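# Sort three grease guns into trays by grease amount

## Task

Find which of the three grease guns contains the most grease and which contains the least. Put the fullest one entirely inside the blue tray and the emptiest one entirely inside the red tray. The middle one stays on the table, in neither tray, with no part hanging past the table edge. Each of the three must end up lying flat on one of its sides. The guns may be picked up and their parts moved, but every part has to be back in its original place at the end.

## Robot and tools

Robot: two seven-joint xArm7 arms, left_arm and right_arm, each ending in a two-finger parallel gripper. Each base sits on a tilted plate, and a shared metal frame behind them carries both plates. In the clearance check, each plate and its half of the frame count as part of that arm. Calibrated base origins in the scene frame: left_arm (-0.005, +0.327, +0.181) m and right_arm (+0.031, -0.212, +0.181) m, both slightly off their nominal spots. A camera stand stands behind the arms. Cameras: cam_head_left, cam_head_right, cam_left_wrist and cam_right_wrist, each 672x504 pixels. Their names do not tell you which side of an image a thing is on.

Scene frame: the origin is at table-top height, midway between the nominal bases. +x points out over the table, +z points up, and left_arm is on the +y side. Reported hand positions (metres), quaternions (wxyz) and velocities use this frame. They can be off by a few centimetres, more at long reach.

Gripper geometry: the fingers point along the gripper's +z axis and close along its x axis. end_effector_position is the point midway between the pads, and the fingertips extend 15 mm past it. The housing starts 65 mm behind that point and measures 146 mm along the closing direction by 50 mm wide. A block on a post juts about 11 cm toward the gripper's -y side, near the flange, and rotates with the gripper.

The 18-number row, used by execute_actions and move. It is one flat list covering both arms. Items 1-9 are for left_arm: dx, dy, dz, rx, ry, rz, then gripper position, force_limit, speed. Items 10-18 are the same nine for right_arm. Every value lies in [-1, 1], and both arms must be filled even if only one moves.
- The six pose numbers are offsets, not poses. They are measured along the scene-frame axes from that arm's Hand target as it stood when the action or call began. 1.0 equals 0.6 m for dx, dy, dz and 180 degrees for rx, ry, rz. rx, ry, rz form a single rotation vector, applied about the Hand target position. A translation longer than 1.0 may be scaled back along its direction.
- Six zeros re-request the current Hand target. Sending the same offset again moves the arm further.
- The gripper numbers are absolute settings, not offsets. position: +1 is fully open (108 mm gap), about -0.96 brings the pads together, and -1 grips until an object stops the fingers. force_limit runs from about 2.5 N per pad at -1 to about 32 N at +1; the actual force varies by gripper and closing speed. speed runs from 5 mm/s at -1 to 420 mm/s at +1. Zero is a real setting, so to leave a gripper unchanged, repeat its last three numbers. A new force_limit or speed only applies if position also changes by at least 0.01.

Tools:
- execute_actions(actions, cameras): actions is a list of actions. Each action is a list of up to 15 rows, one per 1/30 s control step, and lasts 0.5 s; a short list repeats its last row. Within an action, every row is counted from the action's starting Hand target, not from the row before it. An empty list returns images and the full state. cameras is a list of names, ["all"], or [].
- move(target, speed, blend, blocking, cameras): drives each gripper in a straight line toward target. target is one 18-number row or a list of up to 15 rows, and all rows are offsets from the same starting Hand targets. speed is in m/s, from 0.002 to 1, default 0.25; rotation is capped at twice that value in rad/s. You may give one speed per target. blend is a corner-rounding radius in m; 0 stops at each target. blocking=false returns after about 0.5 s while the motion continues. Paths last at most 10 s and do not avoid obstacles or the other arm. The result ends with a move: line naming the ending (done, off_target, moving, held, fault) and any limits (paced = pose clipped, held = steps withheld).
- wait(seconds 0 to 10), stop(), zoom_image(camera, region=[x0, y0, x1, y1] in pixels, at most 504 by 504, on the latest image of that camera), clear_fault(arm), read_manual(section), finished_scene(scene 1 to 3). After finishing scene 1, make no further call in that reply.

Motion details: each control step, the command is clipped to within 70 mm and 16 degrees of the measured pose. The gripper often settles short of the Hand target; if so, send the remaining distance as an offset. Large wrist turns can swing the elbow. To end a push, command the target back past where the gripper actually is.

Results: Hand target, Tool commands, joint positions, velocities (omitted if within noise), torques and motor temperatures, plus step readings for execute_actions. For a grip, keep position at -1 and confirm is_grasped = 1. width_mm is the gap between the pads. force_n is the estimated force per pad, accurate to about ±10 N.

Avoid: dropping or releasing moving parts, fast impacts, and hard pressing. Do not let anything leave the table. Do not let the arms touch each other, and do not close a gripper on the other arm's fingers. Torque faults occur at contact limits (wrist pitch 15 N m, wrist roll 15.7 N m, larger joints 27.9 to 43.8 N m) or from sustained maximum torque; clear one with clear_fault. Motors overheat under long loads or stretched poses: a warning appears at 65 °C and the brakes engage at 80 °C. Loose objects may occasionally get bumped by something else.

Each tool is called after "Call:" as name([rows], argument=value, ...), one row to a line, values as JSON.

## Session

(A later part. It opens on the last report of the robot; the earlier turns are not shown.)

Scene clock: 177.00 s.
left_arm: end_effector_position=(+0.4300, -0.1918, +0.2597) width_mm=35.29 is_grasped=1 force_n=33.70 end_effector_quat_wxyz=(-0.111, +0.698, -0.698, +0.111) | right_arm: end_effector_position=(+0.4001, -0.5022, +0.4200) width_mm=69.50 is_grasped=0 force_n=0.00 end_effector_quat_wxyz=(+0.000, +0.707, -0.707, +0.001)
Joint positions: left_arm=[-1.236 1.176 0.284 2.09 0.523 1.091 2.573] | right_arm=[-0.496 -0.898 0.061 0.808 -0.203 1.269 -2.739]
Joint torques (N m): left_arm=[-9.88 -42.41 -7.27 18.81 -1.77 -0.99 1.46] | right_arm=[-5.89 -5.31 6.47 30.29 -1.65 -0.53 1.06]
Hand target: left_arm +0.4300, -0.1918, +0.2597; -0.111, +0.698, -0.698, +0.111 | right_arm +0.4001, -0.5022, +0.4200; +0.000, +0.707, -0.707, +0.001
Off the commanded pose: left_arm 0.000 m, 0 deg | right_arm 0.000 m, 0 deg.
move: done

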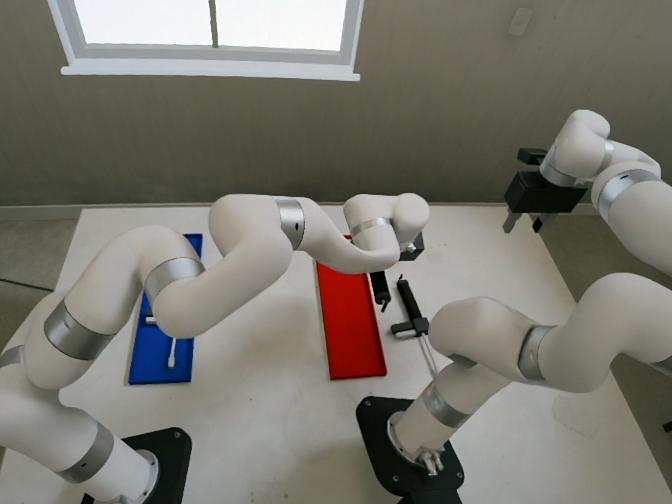

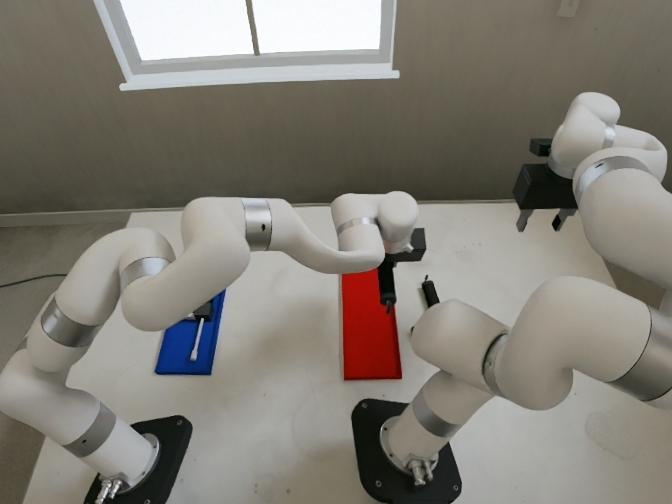

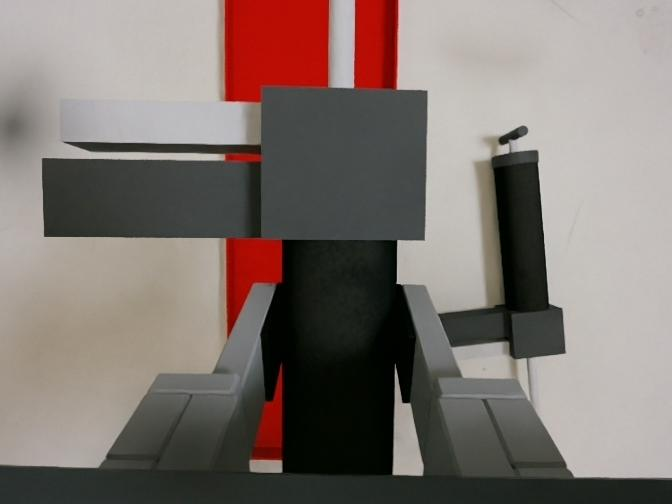

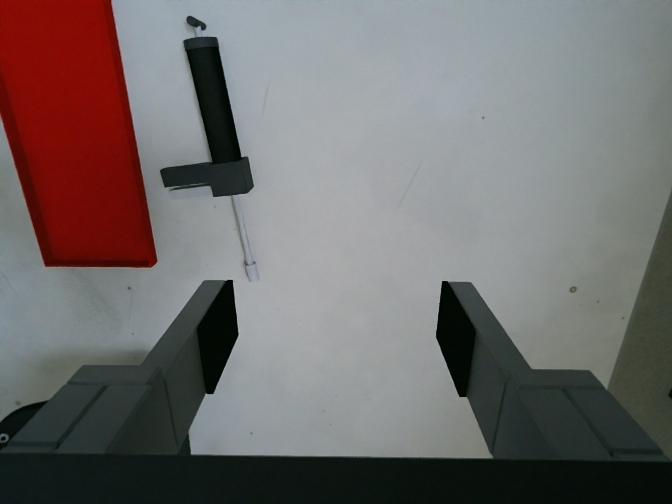

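Call:
move([
  [0,0,-0.381,0,0,0,-0.98,0.8,-0.1,0,0,0,0,0,0,0.3,0,0],
  [0,0,-0.381,0,0,0,0.2,0,0,0,0,0,0,0,0,0.3,0,0],
  [0,0,0,0,0,0,0.2,0,0,0,0,0,0,0,0,0.3,0,0],
  [0.0067,0.537,0.5185,-0.31,-0.31,-0.427,0.2,0,0,0.02,0.225,-0.4,0,0,0.0394,0.3,0,0],
], speed=[0.3,0.3,0.4,0.5])

Call:
move([
  [0,0,0,0,0,0,0.2,0,0,0,0,-0.256,0,0,0,0.3,0,0],
  [0,0,0,0,0,0,0.2,0,0,0,0,-0.256,0,0,0,-1,0.6,-0.1],
  [0,0,0,0,0,0,0.2,0,0,0,0,0.1,0,0,0,-1,0.6,-0.1],
  [0,0,0,0,0,0,0.2,0,0,0.013,0.445,0.433,0.02,-0.498,-0.02,-1,0.6,-0.1],
], speed=[0.3,0.3,0.4,0.5], cameras=["all"])

Scene clock: 201.10 s.
left_arm: end_effector_position=(+0.4340, +0.1304, +0.5708) width_mm=64.00 is_grasped=0 force_n=0.00 end_effector_quat_wxyz=(+0.000, +0.000, +0.707, -0.707) | right_arm: end_effector_position=(+0.4121, -0.3672, +0.1800) width_mm=69.50 is_grasped=0 force_n=0.00 end_effector_quat_wxyz=(+0.000, +0.750, -0.662, +0.001)
Joint positions: left_arm=[-1.106 0.026 0.847 1.074 1.761 -1.097 3.06] | right_arm=[-0.577 -0.491 0.314 0.327 -0.408 0.436 -2.364]
Joint torques (N m): left_arm=[-1.36 -6.31 -6.07 12.2 -6.29 -5.51 1.36] | right_arm=[-2.33 -6.96 5.21 21.66 -1.7 -2.88 1.1]
Hand target: left_arm +0.4341, +0.1304, +0.5708; +0.000, +0.000, +0.707, -0.707 | right_arm +0.4121, -0.3672, +0.1800; +0.000, +0.750, -0.662, +0.001
Off the commanded pose: left_arm 0.000 m, 0 deg | right_arm 0.000 m, 0 deg.
move: done

Scene clock: 205.87 s.
left_arm: end_effector_position=(+0.4341, +0.1304, +0.5708) width_mm=64.00 is_grasped=0 force_n=0.00 end_effector_quat_wxyz=(+0.000, +0.000, +0.707, -0.707) | right_arm: end_effector_position=(+0.4181, -0.2636, +0.3154) width_mm=35.35 is_grasped=1 force_n=42.48 end_effector_quat_wxyz=(-0.210, +0.710, -0.638, +0.210)
Joint positions: left_arm=[-1.106 0.026 0.848 1.074 1.761 -1.097 3.06] | right_arm=[-0.089 -1.202 0.387 -0.03 -0.375 0.309 -2.02]
Joint torques (N m): left_arm=[-1.89 -6.58 -6.34 12.05 -6.41 -4.76 0.92] | right_arm=[-5.49 0.57 -2.03 34.48 -1.57 -2.58 -1.37]
Hand target: left_arm +0.4341, +0.1304, +0.5708; +0.000, +0.000, +0.707, -0.707 | right_arm +0.4181, -0.2636, +0.3154; -0.210, +0.710, -0.638, +0.210 (not the last commanded pose)
Off the commanded pose: left_arm 0.000 m, 0 deg | right_arm 0.205 m, 55 deg.
move: held (right_arm; a check stopped the path); path passed 3 of 4 targets; limits=paced,held
pose unreachable (right arm): on one or more control steps of this call, first in action 0 (counted from 0), this arm could not follow its commanded pose, so it was not sent that pose on those steps. It may still have moved: this result reports where it is.
cause: moving toward the commanded pose would bring two parts of the arm too close to each other (joints 2 (shoulder) to 6 (wrist pitch) lie between them).

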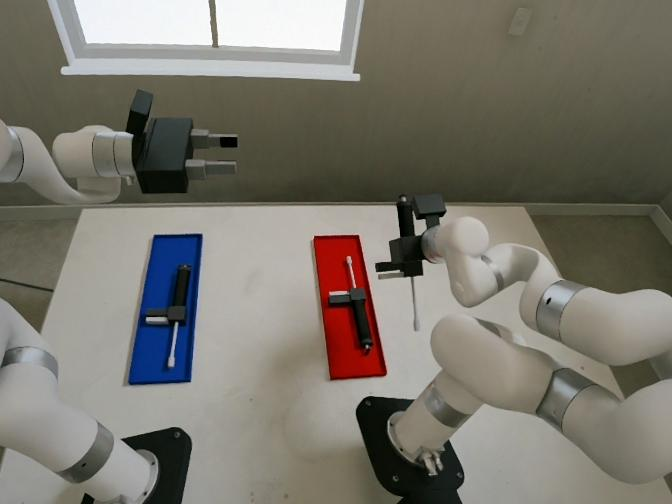

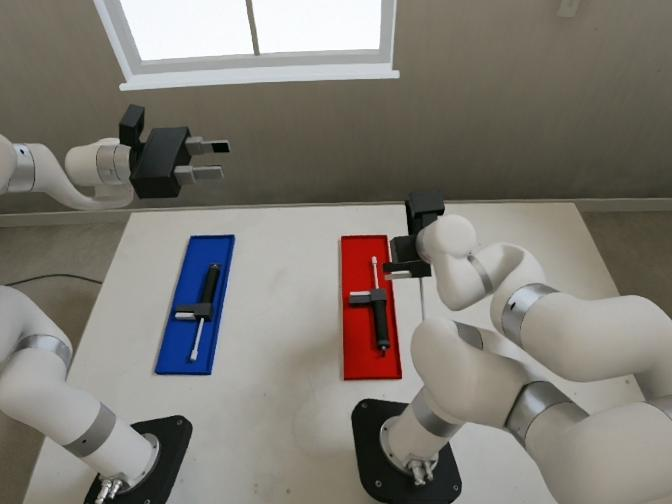

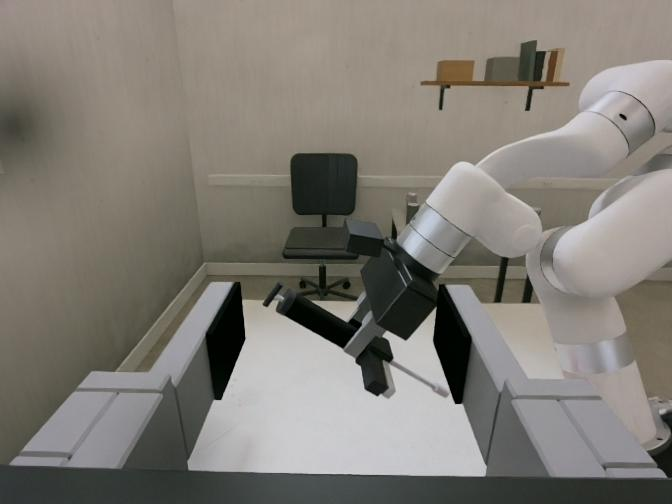

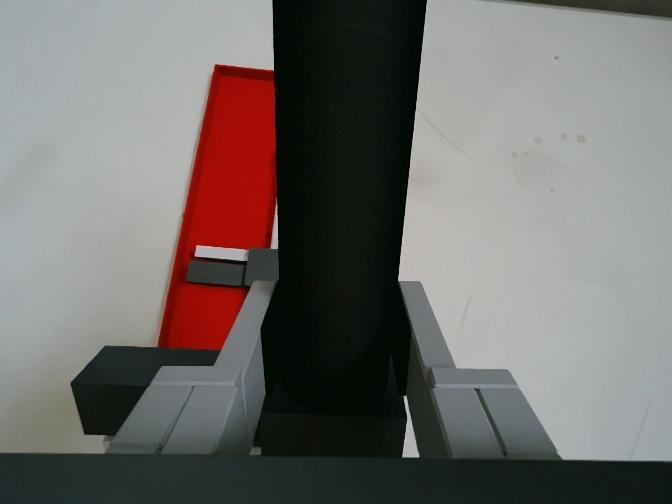

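Call:
move([
  [0.172,0,-0.465,0,0.5,0,0.2,0,0,0.003,0.273,-0.026,0,0.193,-0.033,-1,0.6,-0.1],
], speed=0.4, cameras=["all"])

Scene clock: 221.47 s.
left_arm: end_effector_position=(+0.5373, +0.1304, +0.2919) width_mm=64.00 is_grasped=0 force_n=0.00 end_effector_quat_wxyz=(-0.500, -0.500, +0.500, -0.500) | right_arm: end_effector_position=(+0.4199, -0.0998, +0.2998) width_mm=35.35 is_grasped=1 force_n=42.78 end_effector_quat_wxyz=(+0.001, +0.707, -0.707, -0.001)
Joint positions: left_arm=[-0.464 0.97 0.681 1.552 1.391 -1.605 1.902] | right_arm=[-0.344 -0.356 0.968 0.664 -0.268 0.888 -1.542]
Joint torques (N m): left_arm=[-5.89 -29.37 -4.69 10.2 1.32 -6.52 -1.33] | right_arm=[3.65 -6.14 7.07 31.27 -1.77 -0.81 1.1]
Hand target: left_arm +0.5373, +0.1304, +0.2918; +0.500, +0.500, -0.500, +0.500 | right_arm +0.4199, -0.0998, +0.2998; +0.001, +0.707, -0.707, -0.001
Off the commanded pose: left_arm 0.000 m, 0 deg | right_arm 0.000 m, 0 deg.
move: done

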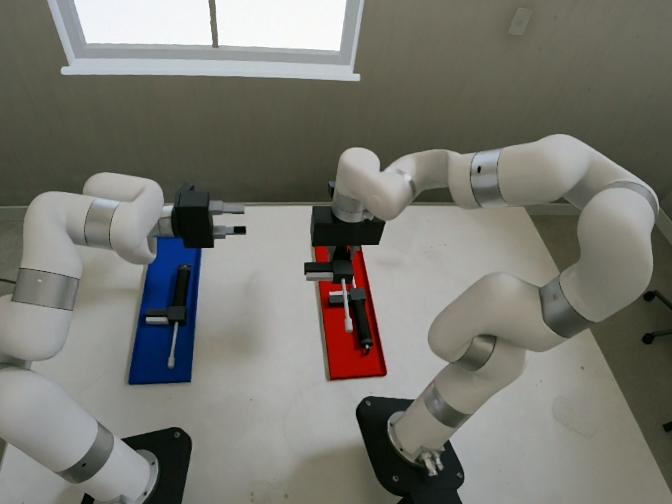

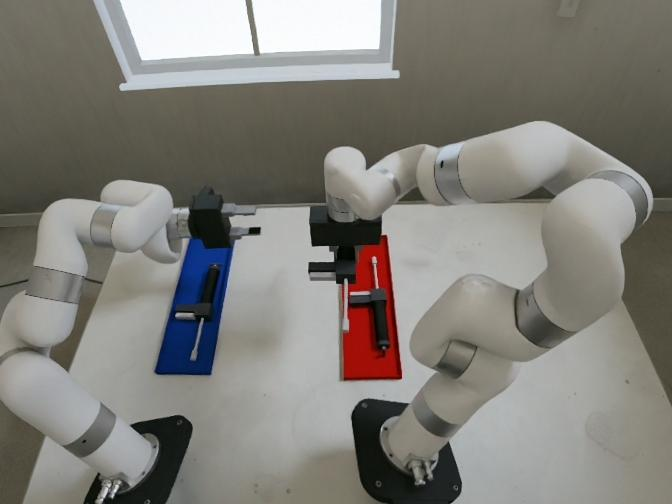

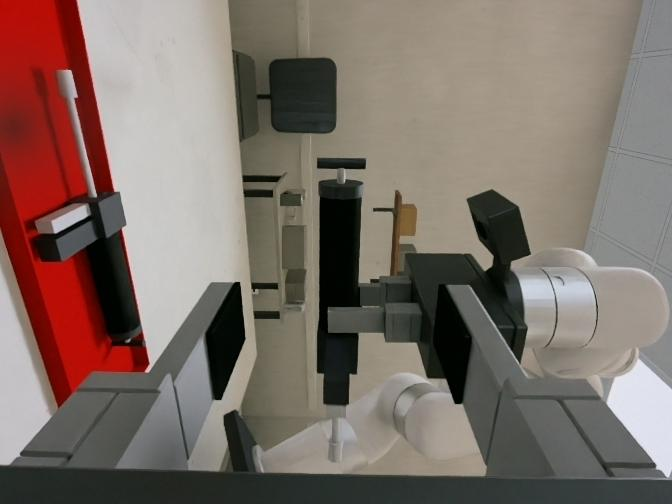

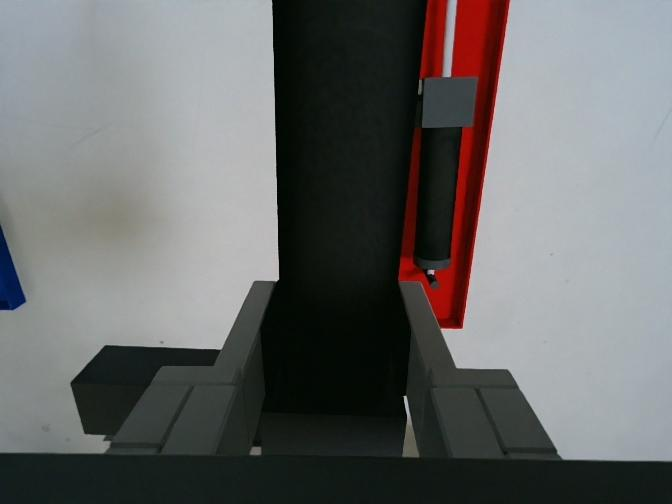

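Call:
move([
  [0.018,-0.383,0.009,0,0,0,0.2,0,0,0,0,0,0,0,0,-1,0.6,-0.1],
  [0.018,-0.383,0.009,0,0,0,-1,0.1,-0.2,0,0,0,0,0,0,-1,0.6,-0.1],
])

Call:
move([
  [0.025,0,0,0,0,0,-1,0.1,-0.2,0,0,0,0,0,0,-1,0.6,-0.1],
], speed=0.05, cameras=["cam_left_wrist"])

Call:
move([
  [0.025,0,0,0,0,0,-1,0.1,-0.2,0,0,0,0,0,0,-1,0.6,-0.1],
], speed=0.05)

Call:
move([
  [0.025,0,0,0,0,0,-1,0.1,-0.2,0,0,0,0,0,0,-1,0.6,-0.1],
], speed=0.05)

Call:
move([
  [0.025,0,0,0,0,0,-1,0.1,-0.2,0,0,0,0,0,0,-1,0.6,-0.1],
], speed=0.05, cameras=["cam_left_wrist"])

Scene clock: 235.23 s.
left_arm: end_effector_position=(+0.5481, -0.0994, +0.2972) width_mm=39.30 is_grasped=1 force_n=30.10 end_effector_quat_wxyz=(-0.500, -0.500, +0.500, -0.500) | right_arm: end_effector_position=(+0.4199, -0.0998, +0.2999) width_mm=35.35 is_grasped=1 force_n=39.03 end_effector_quat_wxyz=(+0.001, +0.707, -0.707, -0.001)
Joint positions: left_arm=[-0.57 1.333 0.499 2.193 1.23 -1.215 1.605] | right_arm=[-0.344 -0.356 0.968 0.664 -0.268 0.888 -1.542]
Joint torques (N m): left_arm=[-9.63 -37.01 -7.75 13.56 0.37 -4.27 -1.33] | right_arm=[4.43 -6.63 6.28 28.17 -1.36 -1.38 0.9]
Hand target: left_arm +0.5481, -0.0994, +0.2972; +0.500, +0.500, -0.500, +0.500 | right_arm +0.4199, -0.0998, +0.2998; +0.001, +0.707, -0.707, -0.001
Off the commanded pose: left_arm 0.000 m, 0 deg | right_arm 0.000 m, 0 deg.
move: done

Scene clock: 236.30 s.
left_arm: end_effector_position=(+0.5630, -0.0994, +0.2973) width_mm=39.30 is_grasped=1 force_n=30.20 end_effector_quat_wxyz=(-0.500, -0.501, +0.500, -0.500) | right_arm: end_effector_position=(+0.4199, -0.0998, +0.2999) width_mm=35.35 is_grasped=1 force_n=37.67 end_effector_quat_wxyz=(+0.001, +0.707, -0.707, -0.001)
Joint positions: left_arm=[-0.504 1.428 0.502 2.441 1.279 -1.191 1.462] | right_arm=[-0.344 -0.356 0.968 0.664 -0.268 0.888 -1.542]
Joint torques (N m): left_arm=[-8.17 -37.17 0.58 14.34 -0.69 1.07 -1.15] | right_arm=[6.51 -7.6 4.4 22.46 -0.8 -2.13 0.46]
Hand target: left_arm +0.5631, -0.0994, +0.2972; +0.500, +0.500, -0.500, +0.500 | right_arm +0.4199, -0.0998, +0.2998; +0.001, +0.707, -0.707, -0.001
Off the commanded pose: left_arm 0.000 m, 0 deg | right_arm 0.000 m, 0 deg.
move: done
Images, in order (width x height): cam_left_wrist 672x504.

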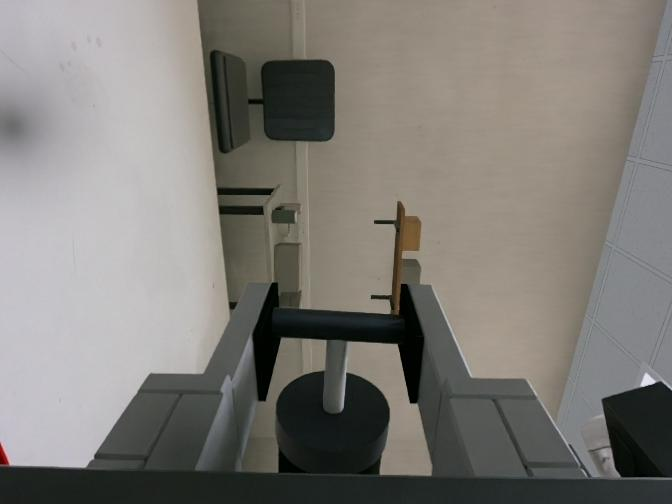

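Scene clock: 237.30 s.
left_arm: end_effector_position=(+0.5774, -0.0991, +0.2974) width_mm=39.30 is_grasped=1 force_n=30.30 end_effector_quat_wxyz=(-0.490, -0.510, +0.494, -0.506) | right_arm: end_effector_position=(+0.4199, -0.0998, +0.2998) width_mm=35.35 is_grasped=1 force_n=35.47 end_effector_quat_wxyz=(+0.001, +0.707, -0.707, -0.001)
Joint positions: left_arm=[-0.44 1.516 0.488 2.675 1.334 -1.136 1.332] | right_arm=[-0.344 -0.356 0.968 0.664 -0.268 0.888 -1.542]
Joint torques (N m): left_arm=[-7.53 -36.5 -6.91 14.02 -0.58 1.65 -0.88] | right_arm=[8.27 -8.57 3.37 21.32 -0.1 -2.51 0.04]
Hand target: left_arm +0.5781, -0.0994, +0.2972; +0.500, +0.500, -0.500, +0.500 | right_arm +0.4199, -0.0998, +0.2998; +0.001, +0.707, -0.707, -0.001
Off the commanded pose: left_arm 0.001 m, 2 deg | right_arm 0.000 m, 0 deg.
move: done

Scene clock: 238.30 s.
left_arm: end_effector_position=(+0.5922, -0.0990, +0.2974) width_mm=39.30 is_grasped=1 force_n=30.40 end_effector_quat_wxyz=(-0.474, -0.525, +0.484, -0.515) | right_arm: end_effector_position=(+0.4199, -0.0998, +0.2998) width_mm=35.35 is_grasped=1 force_n=34.57 end_effector_quat_wxyz=(+0.001, +0.707, -0.707, -0.001)
Joint positions: left_arm=[-0.429 1.506 0.447 2.674 1.359 -1.082 1.338] | right_arm=[-0.344 -0.356 0.968 0.664 -0.268 0.888 -1.542]
Joint torques (N m): left_arm=[-7.66 -45.28 -7.06 11.46 -0.39 2.04 2.04] | right_arm=[10.59 -9.27 3.31 22.6 0.22 -2.48 -0.32]
Hand target: left_arm +0.5931, -0.0994, +0.2972; +0.500, +0.500, -0.500, +0.500 | right_arm +0.4199, -0.0998, +0.2998; +0.001, +0.707, -0.707, -0.001
Off the commanded pose: left_arm 0.001 m, 5 deg | right_arm 0.000 m, 0 deg.
move: off_target (left_arm)

Scene clock: 239.63 s.
left_arm: end_effector_position=(+0.6071, -0.0990, +0.2975) width_mm=39.30 is_grasped=1 force_n=30.58 end_effector_quat_wxyz=(-0.458, -0.540, +0.473, -0.524) | right_arm: end_effector_position=(+0.4199, -0.0998, +0.2998) width_mm=35.35 is_grasped=1 force_n=34.05 end_effector_quat_wxyz=(+0.001, +0.707, -0.707, -0.001)
Joint positions: left_arm=[-0.417 1.494 0.391 2.669 1.395 -1.022 1.349] | right_arm=[-0.344 -0.356 0.968 0.664 -0.268 0.888 -1.542]
Joint torques (N m): left_arm=[-1.32 -55 -6.9 13.89 -5 8.55 1.67] | right_arm=[14.84 -8.86 10.18 8.85 0.16 2.7 -0.7]
Hand target: left_arm +0.6081, -0.0994, +0.2972; +0.500, +0.500, -0.500, +0.500 | right_arm +0.4199, -0.0998, +0.2998; +0.001, +0.707, -0.707, -0.001
Off the commanded pose: left_arm 0.001 m, 8 deg | right_arm 0.000 m, 0 deg.
move: off_target (left_arm)
Images, in order (width x height): cam_left_wrist 672x504.

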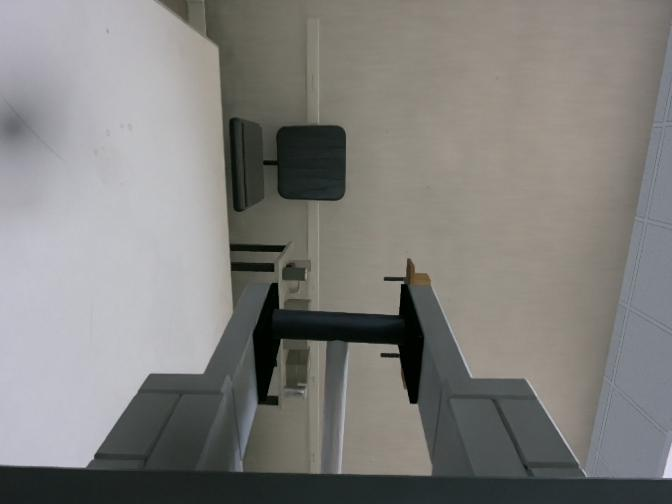

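Call:
move([
  [-0.1,0,0,0,0,0,-1,0.1,-0.2,0,0,0,0,0,0,-1,0.6,-0.1],
  [-0.1,0,0,0,0,0,0.2,0,0,0,0,0,0,0,0,-1,0.6,-0.1],
  [-0.1,0.35,0.1,0,0,0,0.2,0,0,0,0,0,0,0,0,-1,0.6,-0.1],
], speed=[0.08,0.2,0.4], cameras=["cam_left_wrist"])

Call:
move([
  [0,0,0,0,0,0,0.2,0,0,-0.013,-0.445,-0.3,0,0,0,-1,0.6,-0.1],
  [0,0,0,0,0,0,0.2,0,0,-0.013,-0.445,-0.4545,0,0,0,-1,0.6,-0.1],
  [0,0,0,0,0,0,0.2,0,0,-0.013,-0.445,-0.4545,0,0,0,0.2,0,0],
  [0,0,0,0,0,0,0.2,0,0,-0.013,-0.445,-0.2,0,0,0,0.2,0,0],
], speed=[0.4,0.25,0.25,0.3], cameras=["all"])

Scene clock: 251.83 s.
left_arm: end_effector_position=(+0.5481, +0.1107, +0.3571) width_mm=64.00 is_grasped=0 force_n=0.00 end_effector_quat_wxyz=(-0.500, -0.500, +0.500, -0.500) | right_arm: end_effector_position=(+0.4199, -0.0998, +0.2999) width_mm=35.35 is_grasped=1 force_n=34.04 end_effector_quat_wxyz=(+0.001, +0.707, -0.707, -0.001)
Joint positions: left_arm=[-0.466 0.802 0.557 1.55 1.489 -1.462 1.784] | right_arm=[-0.344 -0.356 0.968 0.664 -0.268 0.888 -1.542]
Joint torques (N m): left_arm=[-14.65 -37.38 -0.63 8.4 0.72 -5.85 1.54] | right_arm=[5.51 -9.27 3.61 22.49 -1.15 -0.78 0.65]
Hand target: left_arm +0.5481, +0.1106, +0.3572; +0.500, +0.500, -0.500, +0.500 | right_arm +0.4199, -0.0998, +0.2998; +0.001, +0.707, -0.707, -0.001
Off the commanded pose: left_arm 0.000 m, 0 deg | right_arm 0.000 m, 0 deg.
move: done
Images, in order (width x height): cam_left_wrist 672x504.

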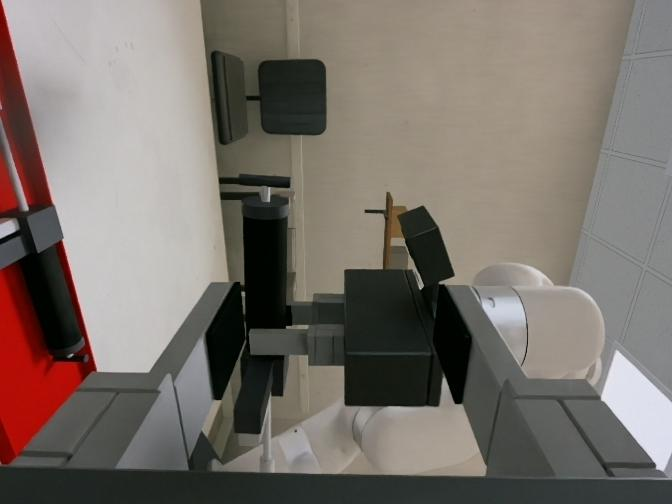

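Scene clock: 256.47 s.
left_arm: end_effector_position=(+0.5481, +0.1106, +0.3572) width_mm=64.00 is_grasped=0 force_n=0.00 end_effector_quat_wxyz=(-0.500, -0.500, +0.500, -0.500) | right_arm: end_effector_position=(+0.4121, -0.3668, +0.1798) width_mm=64.00 is_grasped=0 force_n=0.00 end_effector_quat_wxyz=(+0.001, +0.707, -0.707, -0.001)
Joint positions: left_arm=[-0.467 0.802 0.557 1.55 1.489 -1.462 1.784] | right_arm=[-0.499 -0.475 0.228 0.338 -0.486 0.459 -2.181]
Joint torques (N m): left_arm=[-17.91 -32.06 -0.33 9.33 -4.24 -0.93 1.11] | right_arm=[11.94 -7.15 0.26 21.33 1.43 -0.45 -1.46]
Hand target: left_arm +0.5481, +0.1106, +0.3572; +0.500, +0.500, -0.500, +0.500 | right_arm +0.4121, -0.3668, +0.1798; +0.001, +0.707, -0.707, -0.001
Off the commanded pose: left_arm 0.000 m, 0 deg | right_arm 0.000 m, 0 deg.
move: done

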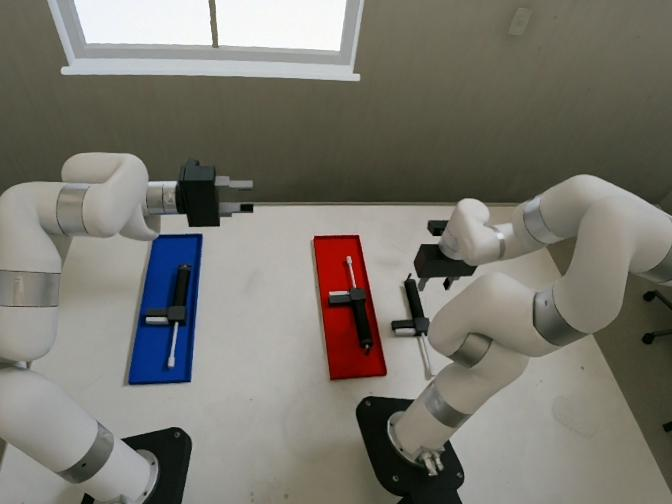

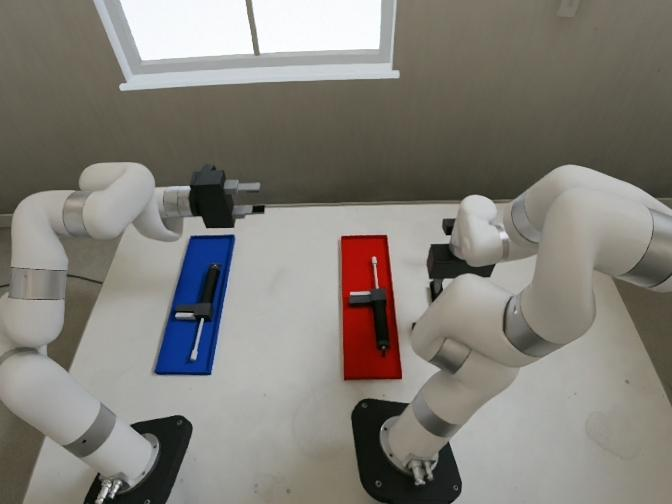

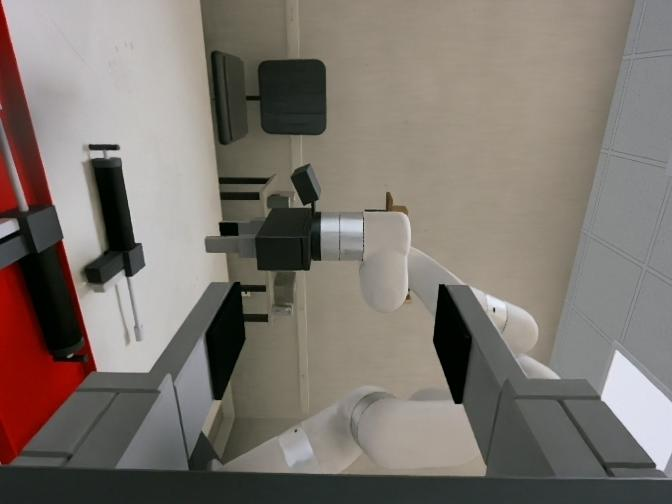

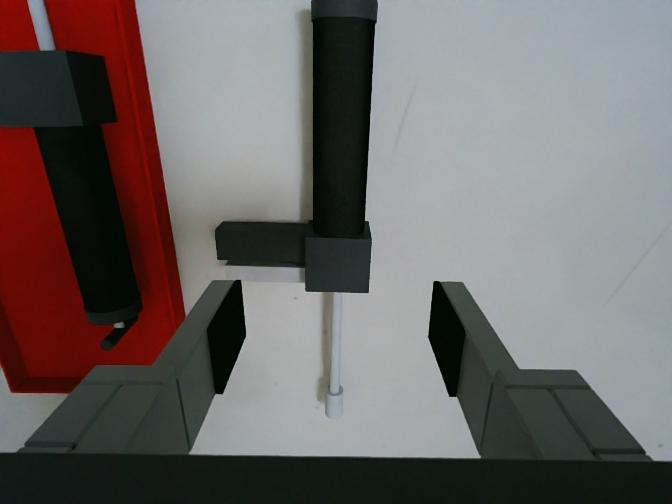

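Call:
finished_scene(scene=2)

The scene is finished: the task was done.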